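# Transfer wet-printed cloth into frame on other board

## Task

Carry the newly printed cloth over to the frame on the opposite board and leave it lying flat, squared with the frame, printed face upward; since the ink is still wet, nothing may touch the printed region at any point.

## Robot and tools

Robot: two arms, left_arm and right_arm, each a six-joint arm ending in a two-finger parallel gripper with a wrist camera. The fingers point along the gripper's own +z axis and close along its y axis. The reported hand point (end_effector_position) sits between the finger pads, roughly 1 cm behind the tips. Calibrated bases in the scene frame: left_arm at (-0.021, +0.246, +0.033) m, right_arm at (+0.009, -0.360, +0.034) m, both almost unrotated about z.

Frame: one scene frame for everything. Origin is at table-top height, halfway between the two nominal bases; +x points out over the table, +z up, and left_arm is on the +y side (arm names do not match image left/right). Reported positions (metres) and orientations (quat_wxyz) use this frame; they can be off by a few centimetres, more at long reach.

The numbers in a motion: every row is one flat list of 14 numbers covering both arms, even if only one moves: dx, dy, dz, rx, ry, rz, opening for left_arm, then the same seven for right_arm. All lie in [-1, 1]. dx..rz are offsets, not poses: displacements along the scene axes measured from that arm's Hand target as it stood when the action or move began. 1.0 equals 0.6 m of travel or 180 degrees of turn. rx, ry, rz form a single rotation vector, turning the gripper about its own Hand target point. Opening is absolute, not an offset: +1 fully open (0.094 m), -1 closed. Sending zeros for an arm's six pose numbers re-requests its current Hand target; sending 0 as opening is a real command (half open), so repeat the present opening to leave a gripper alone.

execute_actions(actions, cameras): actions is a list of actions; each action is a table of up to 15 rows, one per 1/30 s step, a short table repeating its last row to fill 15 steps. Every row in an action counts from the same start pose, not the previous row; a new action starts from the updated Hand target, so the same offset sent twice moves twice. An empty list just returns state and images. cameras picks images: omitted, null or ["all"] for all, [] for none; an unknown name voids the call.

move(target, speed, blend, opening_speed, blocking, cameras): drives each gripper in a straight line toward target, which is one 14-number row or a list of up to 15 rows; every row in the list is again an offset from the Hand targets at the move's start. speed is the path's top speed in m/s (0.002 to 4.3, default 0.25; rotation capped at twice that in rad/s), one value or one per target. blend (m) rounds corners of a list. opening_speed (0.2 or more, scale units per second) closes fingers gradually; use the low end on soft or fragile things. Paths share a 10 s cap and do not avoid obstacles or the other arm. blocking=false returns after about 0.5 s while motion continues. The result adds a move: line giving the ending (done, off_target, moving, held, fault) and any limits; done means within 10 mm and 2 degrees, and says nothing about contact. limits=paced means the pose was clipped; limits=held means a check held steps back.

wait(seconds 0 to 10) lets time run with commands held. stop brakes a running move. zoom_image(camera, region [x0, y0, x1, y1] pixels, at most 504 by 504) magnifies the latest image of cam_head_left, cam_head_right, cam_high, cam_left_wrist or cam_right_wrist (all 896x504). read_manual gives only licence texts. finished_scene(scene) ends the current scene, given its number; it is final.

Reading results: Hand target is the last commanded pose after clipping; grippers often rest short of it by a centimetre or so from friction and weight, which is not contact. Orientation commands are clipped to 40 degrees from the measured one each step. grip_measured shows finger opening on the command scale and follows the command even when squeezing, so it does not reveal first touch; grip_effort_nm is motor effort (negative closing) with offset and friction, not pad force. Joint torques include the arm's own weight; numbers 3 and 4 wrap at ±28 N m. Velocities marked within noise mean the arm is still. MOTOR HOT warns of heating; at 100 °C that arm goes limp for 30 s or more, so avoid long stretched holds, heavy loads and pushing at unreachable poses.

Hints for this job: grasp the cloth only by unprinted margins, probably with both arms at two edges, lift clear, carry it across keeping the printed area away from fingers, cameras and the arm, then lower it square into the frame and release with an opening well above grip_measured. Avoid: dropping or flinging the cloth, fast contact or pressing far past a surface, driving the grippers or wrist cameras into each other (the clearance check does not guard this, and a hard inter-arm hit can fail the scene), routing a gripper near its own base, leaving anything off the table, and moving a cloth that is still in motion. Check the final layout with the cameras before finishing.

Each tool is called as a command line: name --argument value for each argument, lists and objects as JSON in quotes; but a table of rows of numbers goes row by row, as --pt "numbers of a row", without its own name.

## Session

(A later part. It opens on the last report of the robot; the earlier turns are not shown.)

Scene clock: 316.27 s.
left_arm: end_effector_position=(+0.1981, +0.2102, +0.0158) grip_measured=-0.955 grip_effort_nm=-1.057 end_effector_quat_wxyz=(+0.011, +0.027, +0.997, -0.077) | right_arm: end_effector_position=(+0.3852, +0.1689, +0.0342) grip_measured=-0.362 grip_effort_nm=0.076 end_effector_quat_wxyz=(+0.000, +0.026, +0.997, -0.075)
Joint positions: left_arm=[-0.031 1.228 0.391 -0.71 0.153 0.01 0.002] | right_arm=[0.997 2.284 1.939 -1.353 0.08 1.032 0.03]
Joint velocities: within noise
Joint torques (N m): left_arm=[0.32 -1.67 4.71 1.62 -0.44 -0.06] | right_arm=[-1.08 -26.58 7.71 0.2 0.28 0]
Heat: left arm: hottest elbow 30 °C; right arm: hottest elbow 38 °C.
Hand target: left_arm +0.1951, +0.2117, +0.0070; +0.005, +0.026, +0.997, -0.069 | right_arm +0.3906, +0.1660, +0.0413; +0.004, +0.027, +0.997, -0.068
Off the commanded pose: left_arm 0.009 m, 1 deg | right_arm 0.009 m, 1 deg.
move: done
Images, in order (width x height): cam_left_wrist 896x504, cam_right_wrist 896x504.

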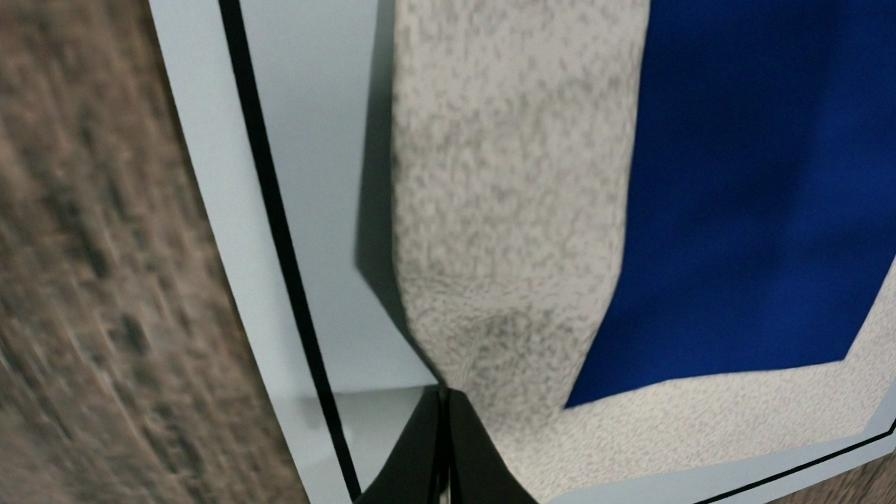

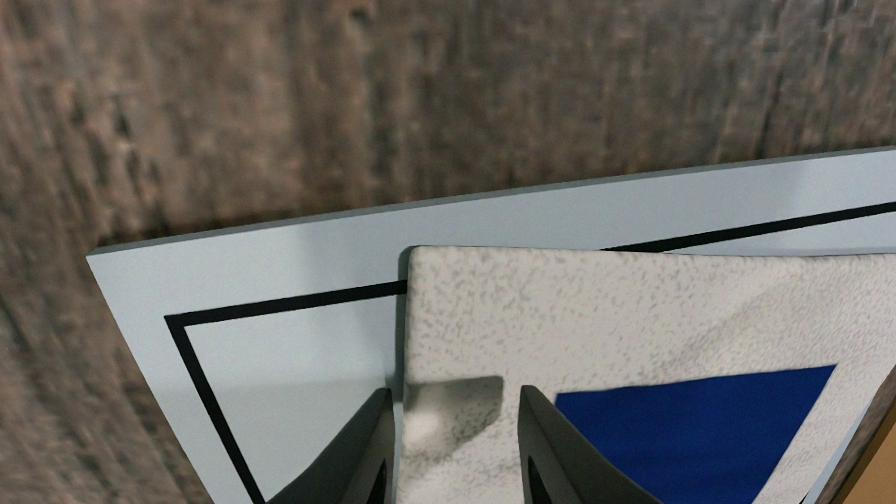

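move --target '[0, 0, 0, 0, 0, 0, -1, 0.014, 0.024, 0.008, 0, 0, 0, -0.36]' --speed 0.05 --cameras '["cam_right_wrist"]'

Scene clock: 329.33 s.
left_arm: end_effector_position=(+0.1981, +0.2102, +0.0158) grip_measured=-0.955 grip_effort_nm=-1.053 end_effector_quat_wxyz=(+0.011, +0.027, +0.997, -0.077) | right_arm: end_effector_position=(+0.3877, +0.1726, +0.0450) grip_measured=-0.362 grip_effort_nm=0.071 end_effector_quat_wxyz=(+0.000, +0.026, +0.997, -0.074)
Joint positions: left_arm=[-0.031 1.228 0.391 -0.71 0.153 0.01 0.002] | right_arm=[0.997 2.284 1.969 -1.38 0.08 1.032 0.03]
Joint velocities: within noise
Joint torques (N m): left_arm=[0.21 -1.55 4.46 1.52 -0.4 -0.03] | right_arm=[-0.85 -23.65 12.89 -0.47 0.23 0.05]
Heat: left arm: hottest elbow 29 °C; right arm: hottest elbow 37 °C.
Hand target: left_arm +0.1951, +0.2117, +0.0070; +0.005, +0.026, +0.997, -0.069 | right_arm +0.3990, +0.1804, +0.0461; +0.004, +0.027, +0.997, -0.068
Off the commanded pose: left_arm 0.009 m, 1 deg | right_arm 0.014 m, 1 deg.
move: off_target (right_arm)
Images, in order (width x height): cam_right_wrist 896x504.

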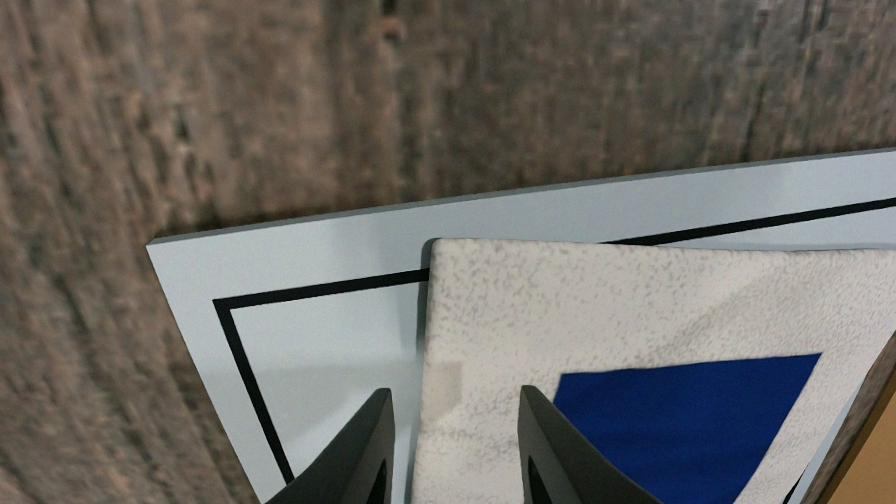

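move --target '[0, 0, 0, 0, 0, 0, -1, -0.01, -0.004, -0.072, 0, 0, 0, -0.36]' --speed 0.05 --cameras '["cam_right_wrist"]'

Scene clock: 331.50 s.
left_arm: end_effector_position=(+0.1981, +0.2102, +0.0158) grip_measured=-0.955 grip_effort_nm=-1.048 end_effector_quat_wxyz=(+0.011, +0.027, +0.997, -0.077) | right_arm: end_effector_position=(+0.3950, +0.1833, +0.0289) grip_measured=-0.362 grip_effort_nm=0.071 end_effector_quat_wxyz=(+0.013, +0.027, +0.998, -0.054)
Joint positions: left_arm=[-0.031 1.228 0.391 -0.71 0.153 0.01 0.002] | right_arm=[0.997 2.304 1.963 -1.308 0.08 1.032 0.03]
Joint velocities: within noise
Joint torques (N m): left_arm=[-0.03 -1.79 4.59 1.66 -0.47 -0.09] | right_arm=[-0.62 -22.65 7.75 0.31 0.24 0.06]
Heat: left arm: hottest elbow 29 °C; right arm: hottest elbow 37 °C.
Hand target: left_arm +0.1951, +0.2117, +0.0070; +0.005, +0.026, +0.997, -0.069 | right_arm +0.3930, +0.1781, +0.0029; +0.004, +0.027, +0.997, -0.068
Off the commanded pose: left_arm 0.009 m, 1 deg | right_arm 0.027 m, 2 deg.
move: off_target (right_arm)
Images, in order (width x height): cam_right_wrist 896x504.

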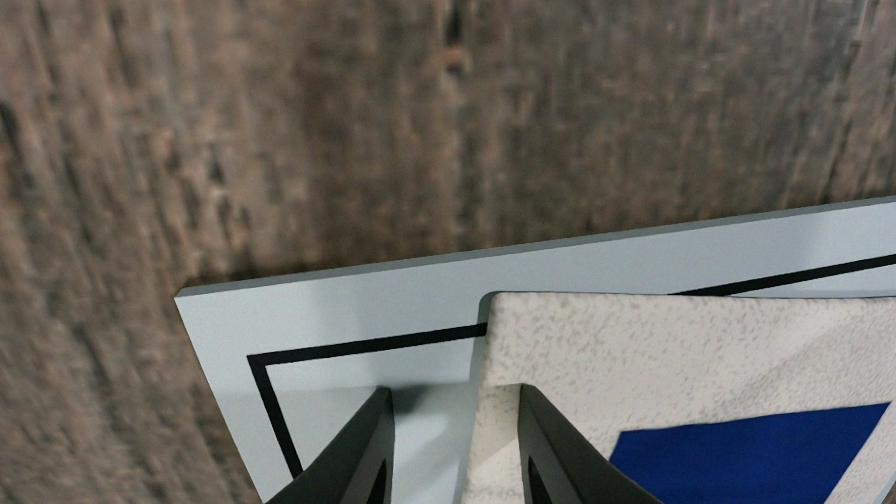

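move --target '[0, 0, 0, 0, 0, 0, -1, 0, -0.025, 0.035, 0, 0, 0, -0.36]' --speed 0.05 --cameras '["cam_right_wrist"]'

Scene clock: 333.03 s.
left_arm: end_effector_position=(+0.1981, +0.2102, +0.0158) grip_measured=-0.955 grip_effort_nm=-1.057 end_effector_quat_wxyz=(+0.011, +0.027, +0.997, -0.077) | right_arm: end_effector_position=(+0.3887, +0.1740, +0.0288) grip_measured=-0.362 grip_effort_nm=0.071 end_effector_quat_wxyz=(+0.009, +0.025, +0.998, -0.061)
Joint positions: left_arm=[-0.031 1.228 0.391 -0.71 0.153 0.01 0.002] | right_arm=[0.997 2.284 1.926 -1.307 0.081 1.028 0.03]
Joint velocities: within noise
Joint torques (N m): left_arm=[-0.26 -1.85 4.55 1.51 -0.49 -0.04] | right_arm=[-1.2 -25.58 7.13 -0.06 0.25 -0.03]
Heat: left arm: hottest elbow 29 °C; right arm: hottest elbow 37 °C.
Hand target: left_arm +0.1951, +0.2117, +0.0070; +0.005, +0.026, +0.997, -0.069 | right_arm +0.3930, +0.1629, +0.0239; +0.004, +0.027, +0.997, -0.069
Off the commanded pose: left_arm 0.009 m, 1 deg | right_arm 0.013 m, 1 deg.
move: off_target (right_arm)
Images, in order (width x height): cam_right_wrist 896x504.

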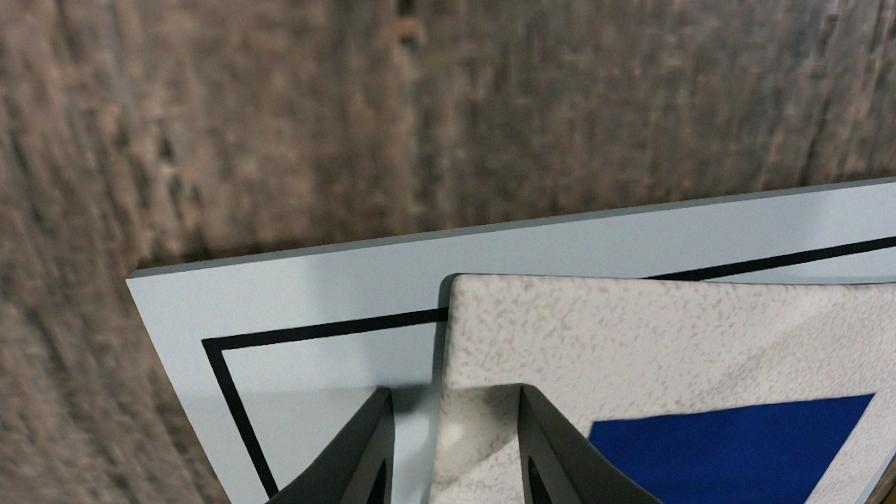

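move --target '[0, 0, 0, 0, 0, 0, -1, 0.006, -0.015, 0.004, 0, 0, 0, -0.36]' --speed 0.05 --cameras '["cam_right_wrist"]'

Scene clock: 334.37 s.
left_arm: end_effector_position=(+0.1981, +0.2102, +0.0158) grip_measured=-0.955 grip_effort_nm=-1.048 end_effector_quat_wxyz=(+0.011, +0.027, +0.997, -0.077) | right_arm: end_effector_position=(+0.3882, +0.1647, +0.0287) grip_measured=-0.362 grip_effort_nm=0.076 end_effector_quat_wxyz=(+0.005, +0.022, +0.998, -0.066)
Joint positions: left_arm=[-0.031 1.228 0.391 -0.71 0.153 0.01 0.002] | right_arm=[0.989 2.27 1.899 -1.305 0.081 1.015 0.03]
Joint velocities: within noise
Joint torques (N m): left_arm=[0.15 -1.26 4.53 1.58 -0.39 0.01] | right_arm=[-1.9 -25.11 7.34 0.06 0.31 -0.02]
Heat: left arm: hottest elbow 29 °C; right arm: hottest elbow 37 °C.
Hand target: left_arm +0.1951, +0.2117, +0.0070; +0.005, +0.026, +0.997, -0.069 | right_arm +0.3966, +0.1541, +0.0262; +0.004, +0.027, +0.997, -0.068
Off the commanded pose: left_arm 0.009 m, 1 deg | right_arm 0.014 m, 1 deg.
move: off_target (right_arm)
Images, in order (width x height): cam_right_wrist 896x504.

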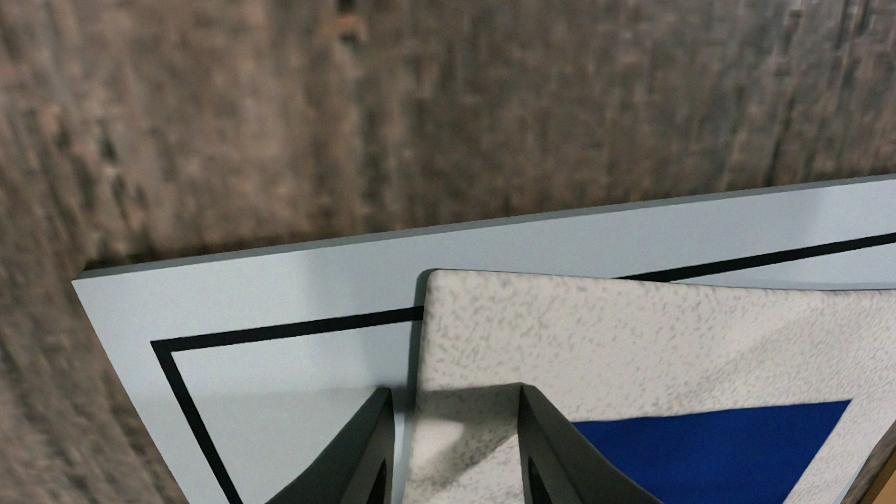

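move --target '[0, 0, 0, 0, 0, 0, -1, -0.004, 0.012, -0.042, 0, 0, 0, -0.36]' --speed 0.05 --cameras '["cam_right_wrist"]'

move --target '[0, 0, 0, 0, 0, 0, -1, 0, 0, 0, 0, 0, 0, -0.68]' --opening_speed 0.25 --cameras '["cam_right_wrist"]'

Scene clock: 335.73 s.
left_arm: end_effector_position=(+0.1981, +0.2102, +0.0158) grip_measured=-0.955 grip_effort_nm=-1.053 end_effector_quat_wxyz=(+0.011, +0.027, +0.997, -0.077) | right_arm: end_effector_position=(+0.3917, +0.1696, +0.0281) grip_measured=-0.362 grip_effort_nm=0.071 end_effector_quat_wxyz=(+0.012, +0.022, +0.998, -0.056)
Joint positions: left_arm=[-0.031 1.228 0.391 -0.71 0.153 0.01 0.002] | right_arm=[0.989 2.27 1.899 -1.28 0.081 1.015 0.03]
Joint velocities: within noise
Joint torques (N m): left_arm=[-0.15 -2.32 4.46 1.51 -0.42 -0.01] | right_arm=[-1.26 -22.12 7.32 0.61 0.25 0.1]
Heat: left arm: hottest elbow 29 °C; right arm: hottest elbow 37 °C.
Hand target: left_arm +0.1951, +0.2117, +0.0070; +0.005, +0.026, +0.997, -0.069 | right_arm +0.3941, +0.1612, +0.0010; +0.004, +0.027, +0.997, -0.069
Off the commanded pose: left_arm 0.009 m, 1 deg | right_arm 0.028 m, 2 deg.
move: off_target (right_arm)
Images, in order (width x height): cam_right_wrist 896x504.

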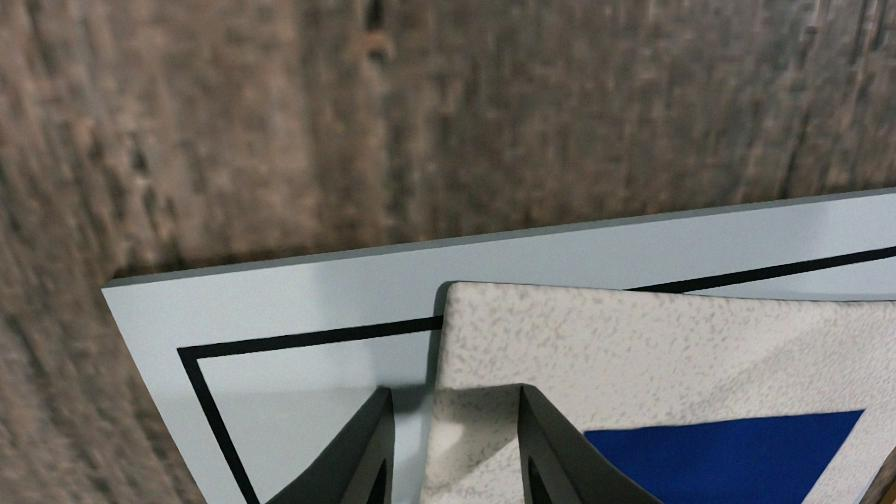

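Scene clock: 337.30 s.
left_arm: end_effector_position=(+0.1981, +0.2102, +0.0158) grip_measured=-0.955 grip_effort_nm=-1.053 end_effector_quat_wxyz=(+0.011, +0.027, +0.997, -0.077) | right_arm: end_effector_position=(+0.3930, +0.1708, +0.0280) grip_measured=-0.677 grip_effort_nm=-0.149 end_effector_quat_wxyz=(+0.015, +0.022, +0.998, -0.054)
Joint positions: left_arm=[-0.031 1.228 0.391 -0.71 0.153 0.01 0.002] | right_arm=[0.989 2.27 1.899 -1.273 0.084 1.015 0.015]
Joint velocities: within noise
Joint torques (N m): left_arm=[0.56 -2.14 4.38 1.51 -0.45 -0.04] | right_arm=[-0.91 -22.36 7.28 0.39 0.15 0.12]
Heat: left arm: hottest elbow 29 °C; right arm: hottest elbow 37 °C.
Hand target: left_arm +0.1951, +0.2117, +0.0070; +0.005, +0.026, +0.997, -0.069 | right_arm +0.3941, +0.1612, +0.0010; +0.004, +0.027, +0.997, -0.069
Off the commanded pose: left_arm 0.009 m, 1 deg | right_arm 0.029 m, 2 deg.
move: off_target (right_arm)
Images, in order (width x height): cam_right_wrist 896x504.

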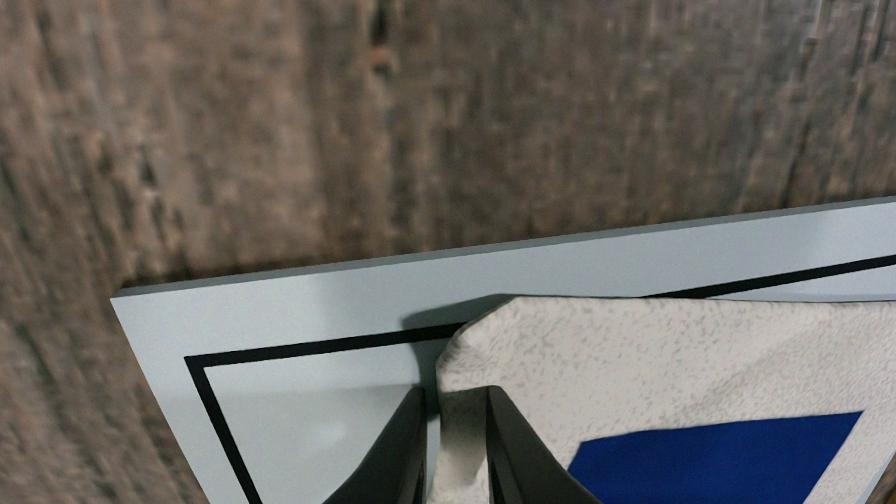

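Buckling between the fingers now. Close fully.

move --target '[0, 0, 0, 0, 0, 0, -1, 0, 0, 0, 0, 0, 0, -1]' --opening_speed 0.25

zoom_image --camera "cam_high" --region '[400, 160, 570, 300]'

Scene clock: 339.20 s.
left_arm: end_effector_position=(+0.1981, +0.2102, +0.0158) grip_measured=-0.955 grip_effort_nm=-1.053 end_effector_quat_wxyz=(+0.011, +0.027, +0.997, -0.077) | right_arm: end_effector_position=(+0.3936, +0.1706, +0.0288) grip_measured=-0.936 grip_effort_nm=-1.028 end_effector_quat_wxyz=(+0.017, +0.022, +0.998, -0.054)
Joint positions: left_arm=[-0.031 1.228 0.391 -0.71 0.153 0.01 0.002] | right_arm=[0.989 2.269 1.899 -1.273 0.087 1.015 0.003]
Joint velocities: within noise
Joint torques (N m): left_arm=[-0.09 -1.85 4.6 1.69 -0.44 0.02] | right_arm=[-1.03 -21.95 7.41 0.23 -0.04 0.11]
Heat: left arm: hottest elbow 29 °C; right arm: hottest elbow 36 °C.
Hand target: left_arm +0.1951, +0.2117, +0.0070; +0.005, +0.026, +0.997, -0.069 | right_arm +0.3941, +0.1613, +0.0011; +0.004, +0.027, +0.997, -0.068
Off the commanded pose: left_arm 0.009 m, 1 deg | right_arm 0.029 m, 2 deg.
move: off_target (right_arm)

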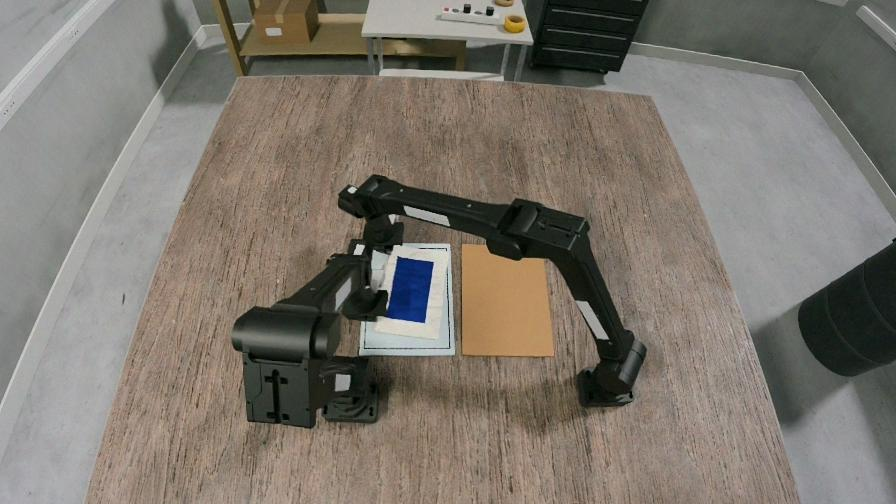

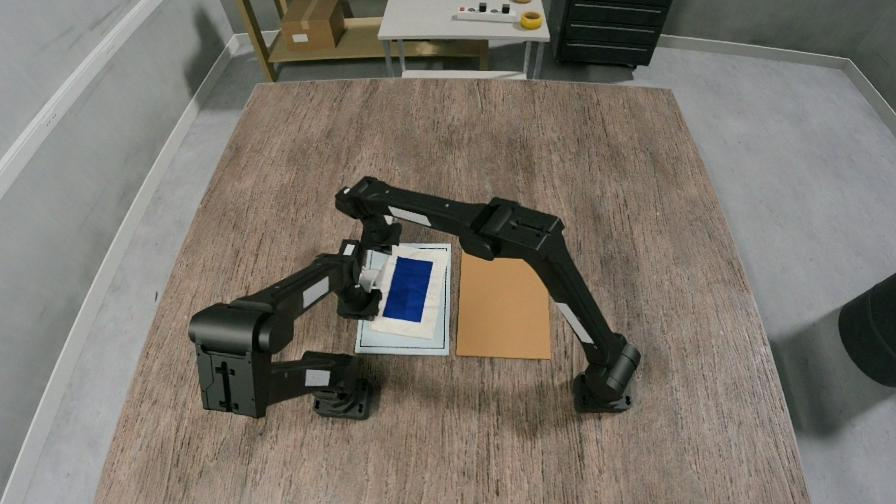

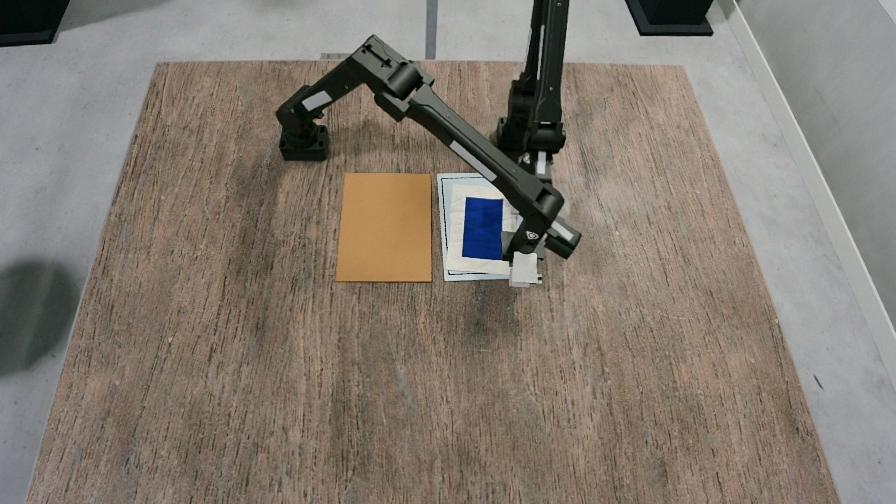

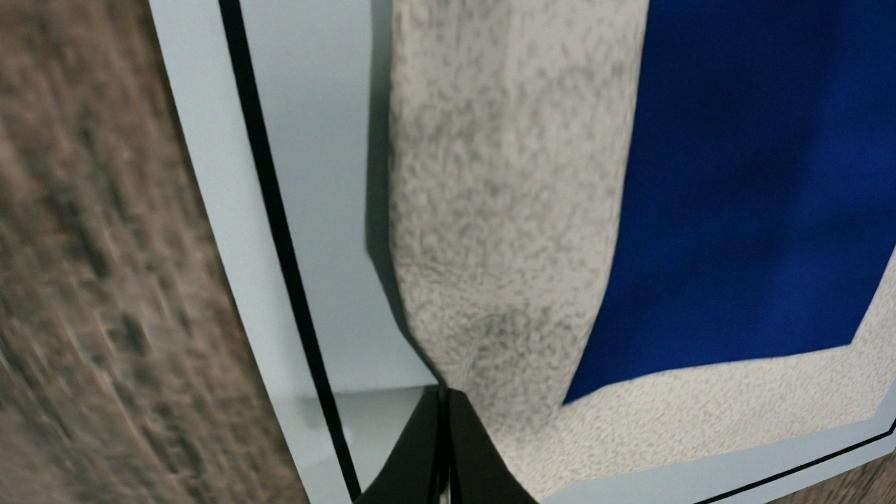

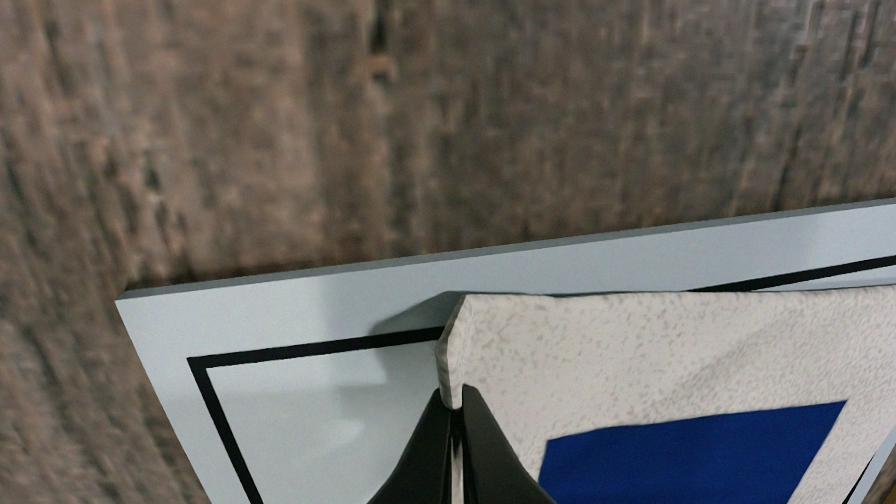

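Scaled by 2.965 from the camera's 896x504 image, which has a finer 1280x720 frame.

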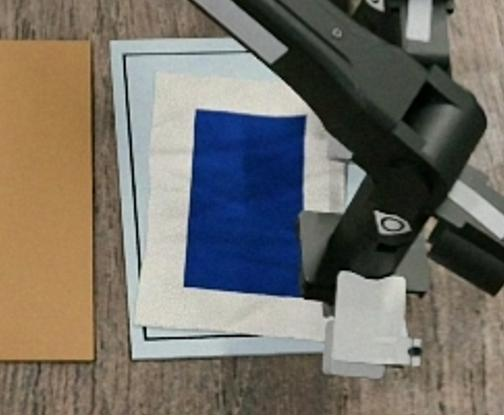

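move --pt "0.003 -0.002 0.034 0 0 0 -1 0.008 0.02 0.065 0 0 0 -1" --pt "-0.0452 -0.0028 0.03 0 0 0.04 -1 -0.0435 0.0828 0.0648 0 0 0.04 -1" --speed 0.04

zoom_image --camera "cam_high" --region '[400, 160, 570, 300]'

Scene clock: 344.97 s.
left_arm: end_effector_position=(+0.1744, +0.2110, +0.0261) grip_measured=-0.958 grip_effort_nm=-1.057 end_effector_quat_wxyz=(+0.018, -0.035, +0.997, -0.070) | right_arm: end_effector_position=(+0.3694, +0.1950, +0.0435) grip_measured=-0.938 grip_effort_nm=-1.048 end_effector_quat_wxyz=(+0.005, -0.025, +0.997, -0.071)
Joint positions: left_arm=[-0.047 1.087 0.337 -0.772 0.136 -0.132 0.002] | right_arm=[1.04 2.302 1.998 -1.38 0.086 0.974 0.003]
Joint velocities: within noise
Joint torques (N m): left_arm=[-0.26 -2.73 5.29 -0.27 -0.04 -0.05] | right_arm=[0.73 -22.65 13.01 -0.58 0.27 -0.02]
Heat: left arm: hottest elbow 29 °C; right arm: hottest elbow 37 °C.
Hand target: left_arm +0.1678, +0.2100, +0.0250; +0.009, -0.036, +0.997, -0.068 | right_arm +0.3680, +0.2108, +0.0399; +0.009, -0.036, +0.997, -0.068
Off the commanded pose: left_arm 0.007 m, 1 deg | right_arm 0.016 m, 1 deg.
move: off_target (right_arm)

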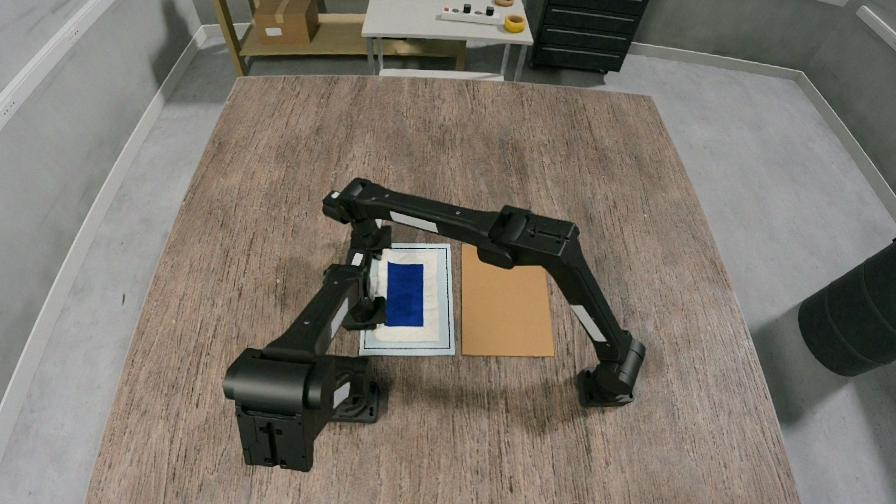

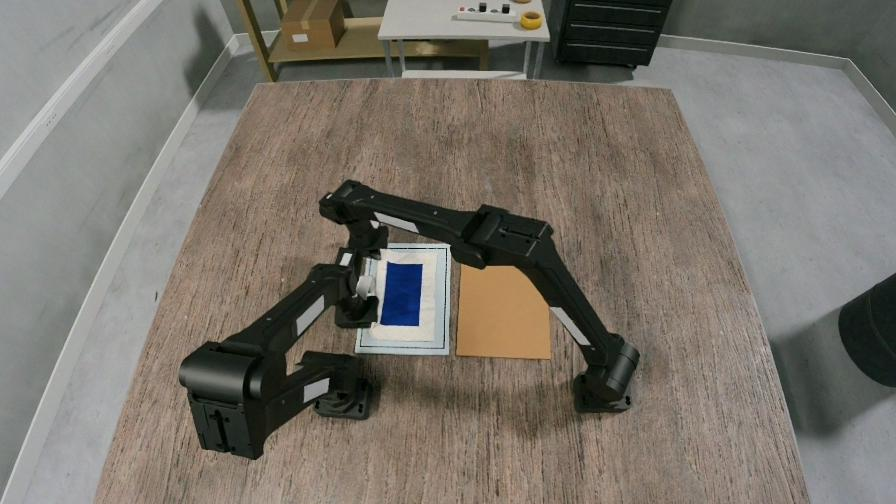

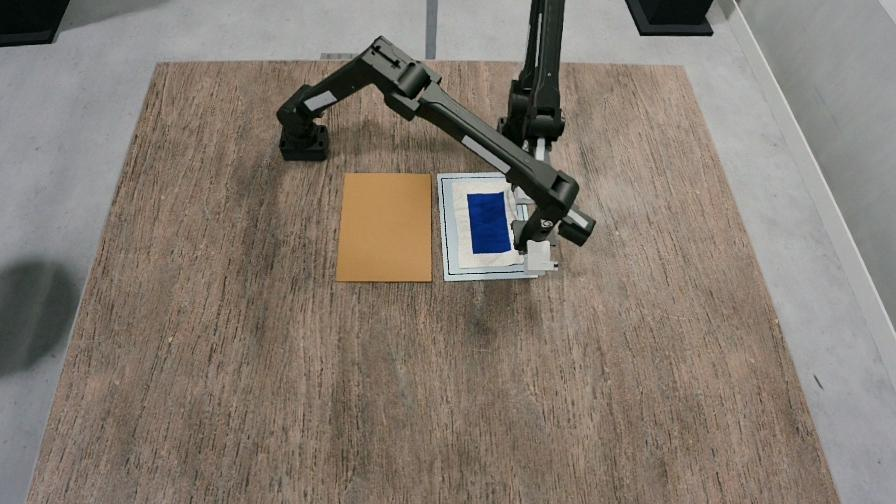

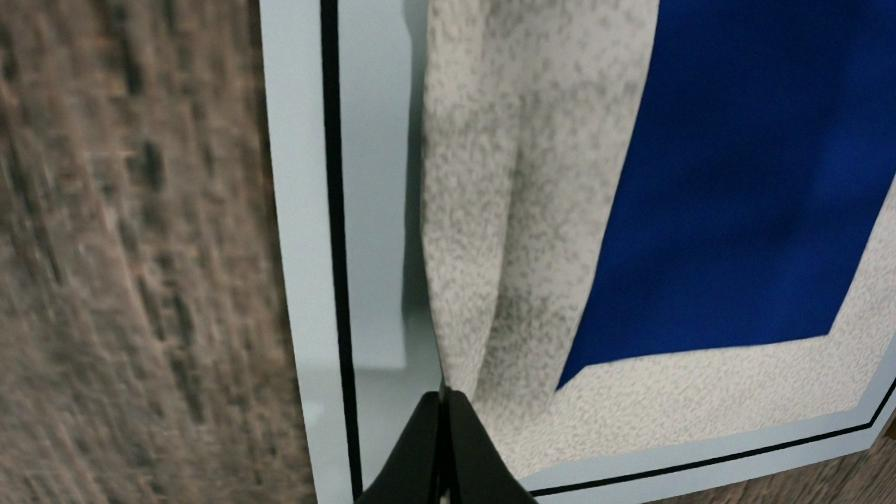

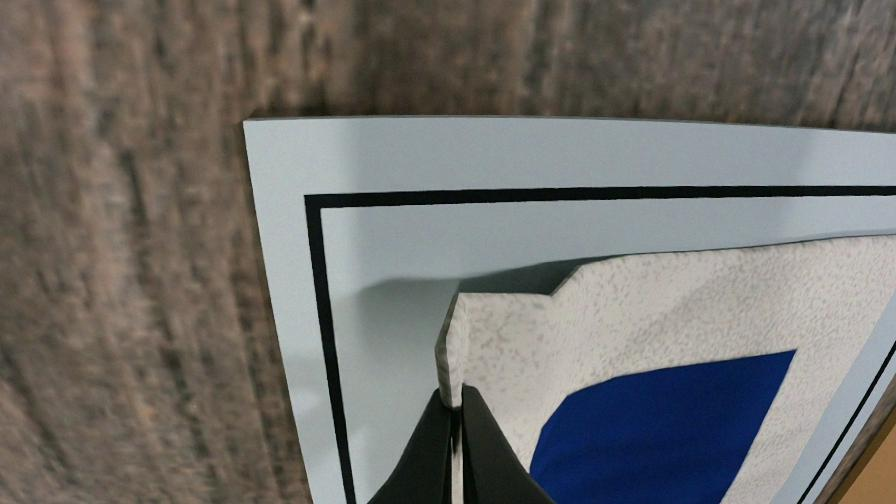

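Scaled by 2.965 from the camera's 896x504 image, which has a finer 1280x720 frame.

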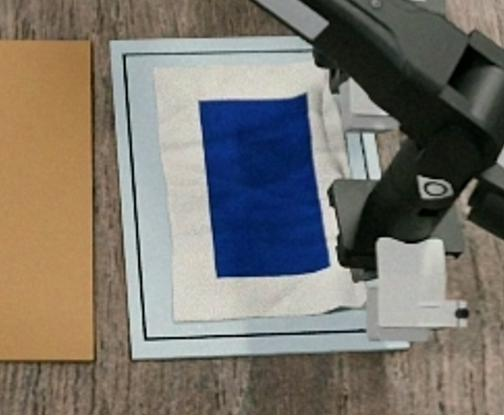

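execute_actions --actions '[]'

zoom_image --camera "cam_high" --region '[400, 160, 570, 300]'

Scene clock: 349.63 s.
left_arm: end_effector_position=(+0.1744, +0.2110, +0.0261) grip_measured=-0.958 grip_effort_nm=-1.053 end_effector_quat_wxyz=(+0.018, -0.036, +0.997, -0.070) | right_arm: end_effector_position=(+0.3693, +0.1949, +0.0436) grip_measured=-0.938 grip_effort_nm=-1.048 end_effector_quat_wxyz=(+0.005, -0.025, +0.997, -0.071)
Joint positions: left_arm=[-0.047 1.086 0.337 -0.772 0.136 -0.133 0.002] | right_arm=[1.04 2.302 1.998 -1.38 0.086 0.973 0.003]
Joint velocities: within noise
Joint torques (N m): left_arm=[0.38 -2.67 5.39 0.02 0.03 -0.11] | right_arm=[0.85 -23.3 13.05 -0.51 0.28 0.03]
Heat: left arm: hottest elbow 29 °C; right arm: hottest elbow 38 °C.
Hand target: left_arm +0.1679, +0.2100, +0.0250; +0.009, -0.036, +0.997, -0.068 | right_arm +0.3680, +0.2109, +0.0400; +0.008, -0.036, +0.997, -0.068
Tool commands: left_gripper/opening=-1.0 right_gripper/opening=-1.0
Off the commanded pose: left_arm 0.007 m, 1 deg | right_arm 0.016 m, 1 deg.

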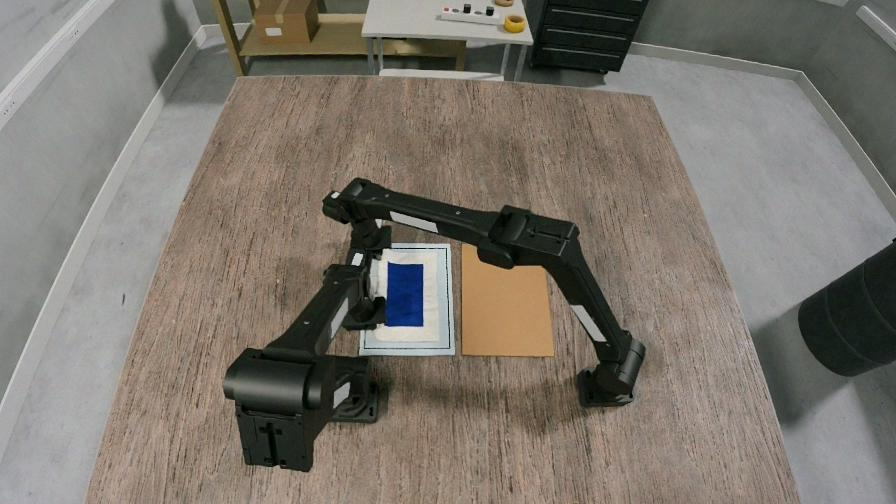

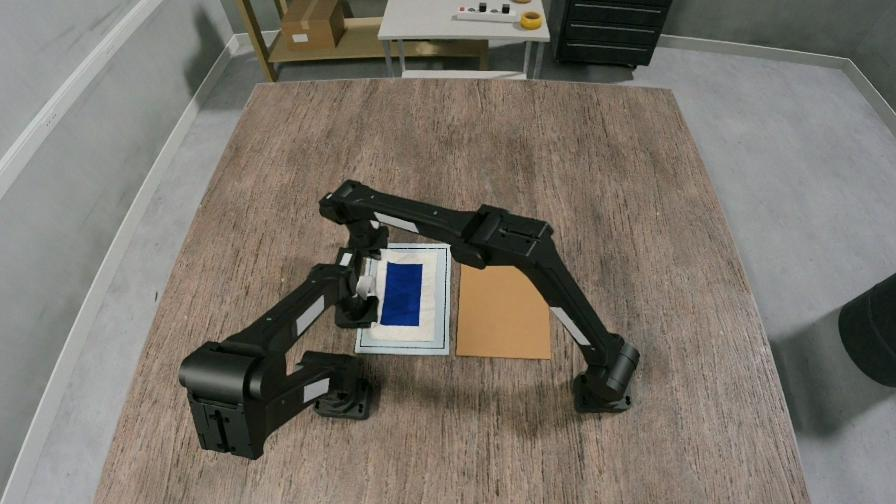

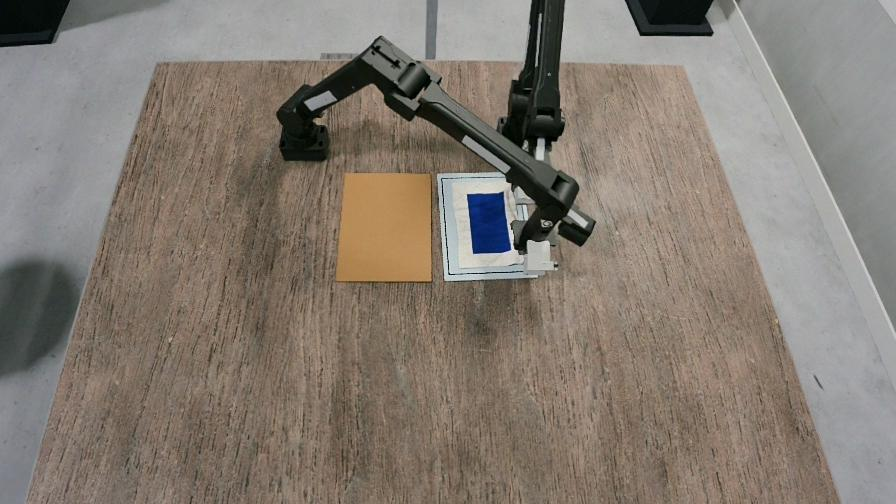

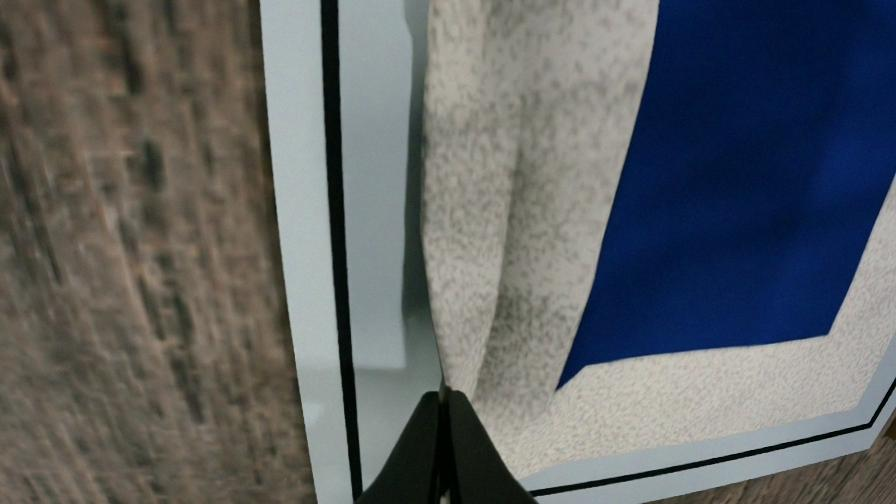

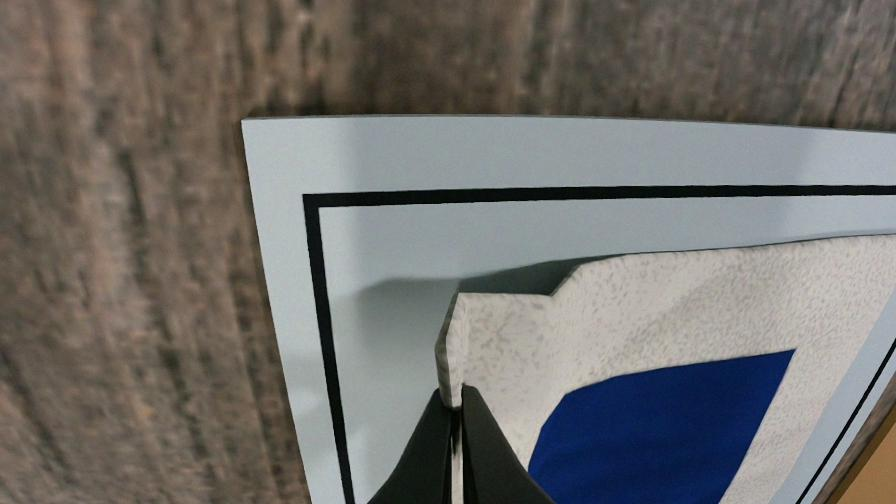

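Scaled by 2.965 from the camera's 896x504 image, which has a finer 1280x720 frame.

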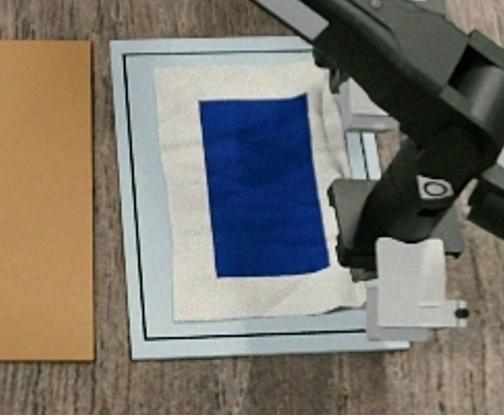

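move --target '[0, -0.0183, -0.0133, 0, 0, 0, -1, 0, -0.045, -0.02, 0, 0, 0, -1]' --speed 0.03 --cameras '["cam_high", "cam_left_wrist", "cam_right_wrist"]'

zoom_image --camera "cam_high" --region '[400, 160, 570, 300]'

Scene clock: 352.13 s.
left_arm: end_effector_position=(+0.1700, +0.2004, +0.0212) grip_measured=-0.958 grip_effort_nm=-1.057 end_effector_quat_wxyz=(+0.012, -0.036, +0.997, -0.069) | right_arm: end_effector_position=(+0.3662, +0.1887, +0.0308) grip_measured=-0.938 grip_effort_nm=-1.048 end_effector_quat_wxyz=(+0.009, -0.035, +0.997, -0.067)
Joint positions: left_arm=[-0.105 1.1 0.327 -0.753 0.134 -0.191 0.002] | right_arm=[1.04 2.286 1.934 -1.321 0.089 0.953 0.003]
Joint velocities: within noise
Joint torques (N m): left_arm=[-0.44 -2.43 5.27 0.96 0.03 -0.1] | right_arm=[-0.85 -25.7 7.27 0.17 0.23 0.04]
Heat: left arm: hottest elbow 29 °C; right arm: hottest elbow 38 °C.
Hand target: left_arm +0.1679, +0.1990, +0.0171; +0.009, -0.036, +0.997, -0.068 | right_arm +0.3681, +0.1839, +0.0280; +0.009, -0.036, +0.997, -0.068
Off the commanded pose: left_arm 0.005 m, 0 deg | right_arm 0.006 m, 0 deg.
move: done
Images, in order (width x height): cam_high 896x504, cam_left_wrist 896x504, cam_right_wrist 896x504.

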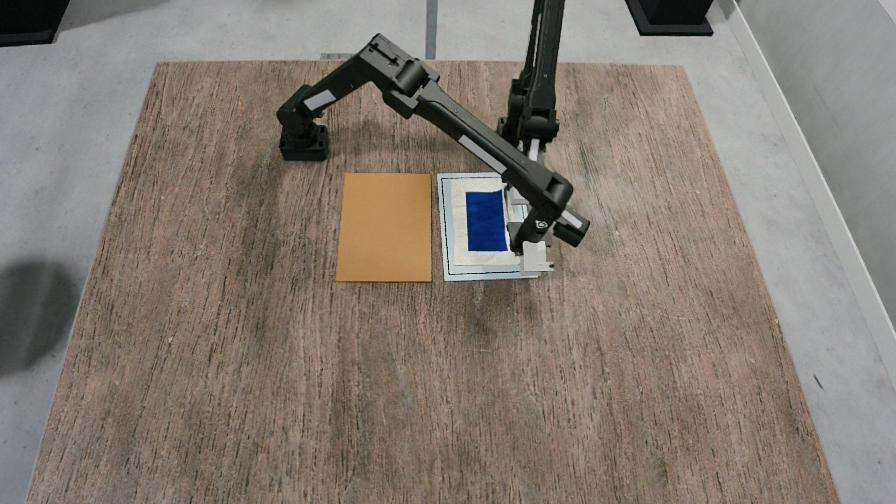

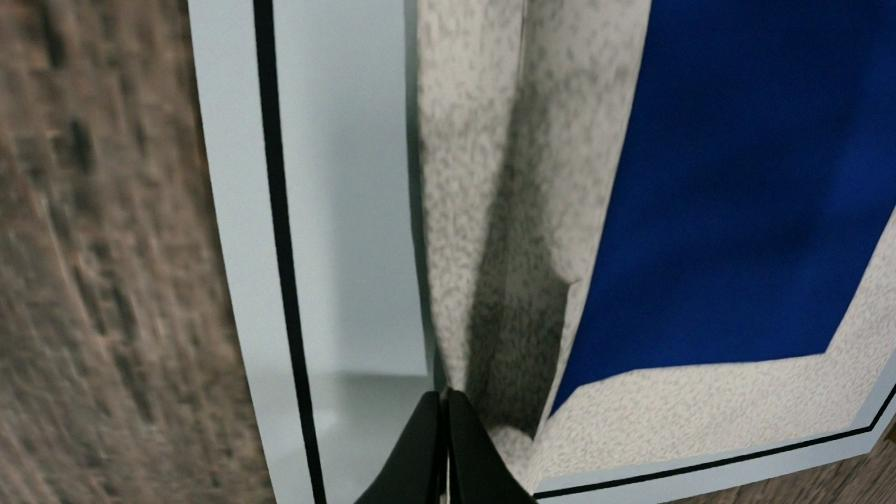

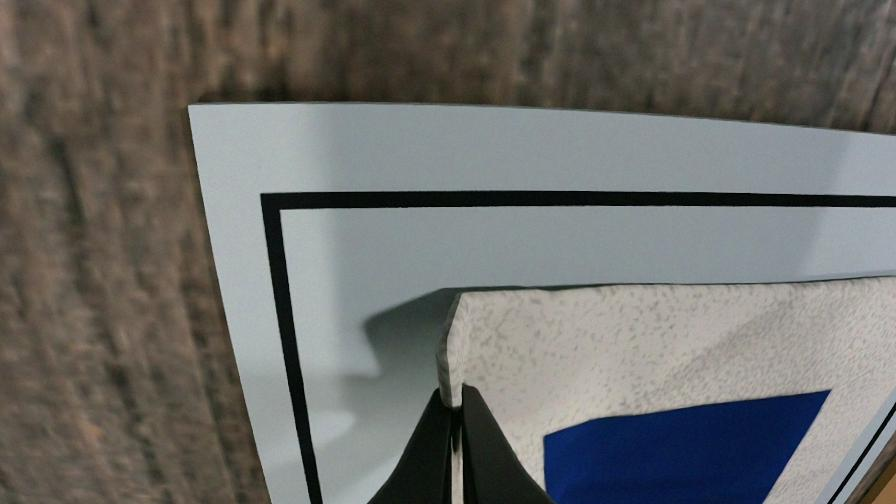

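Scaled by 2.965 from the camera's 896x504 image, which has a finer 1280x720 frame.

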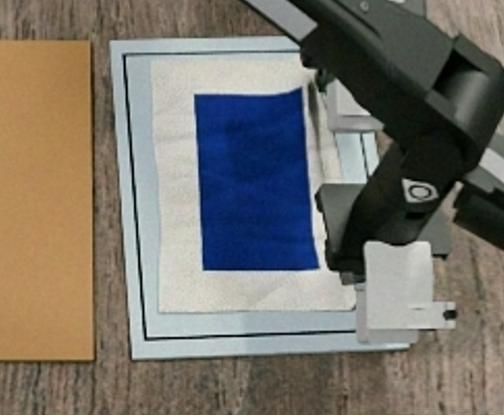

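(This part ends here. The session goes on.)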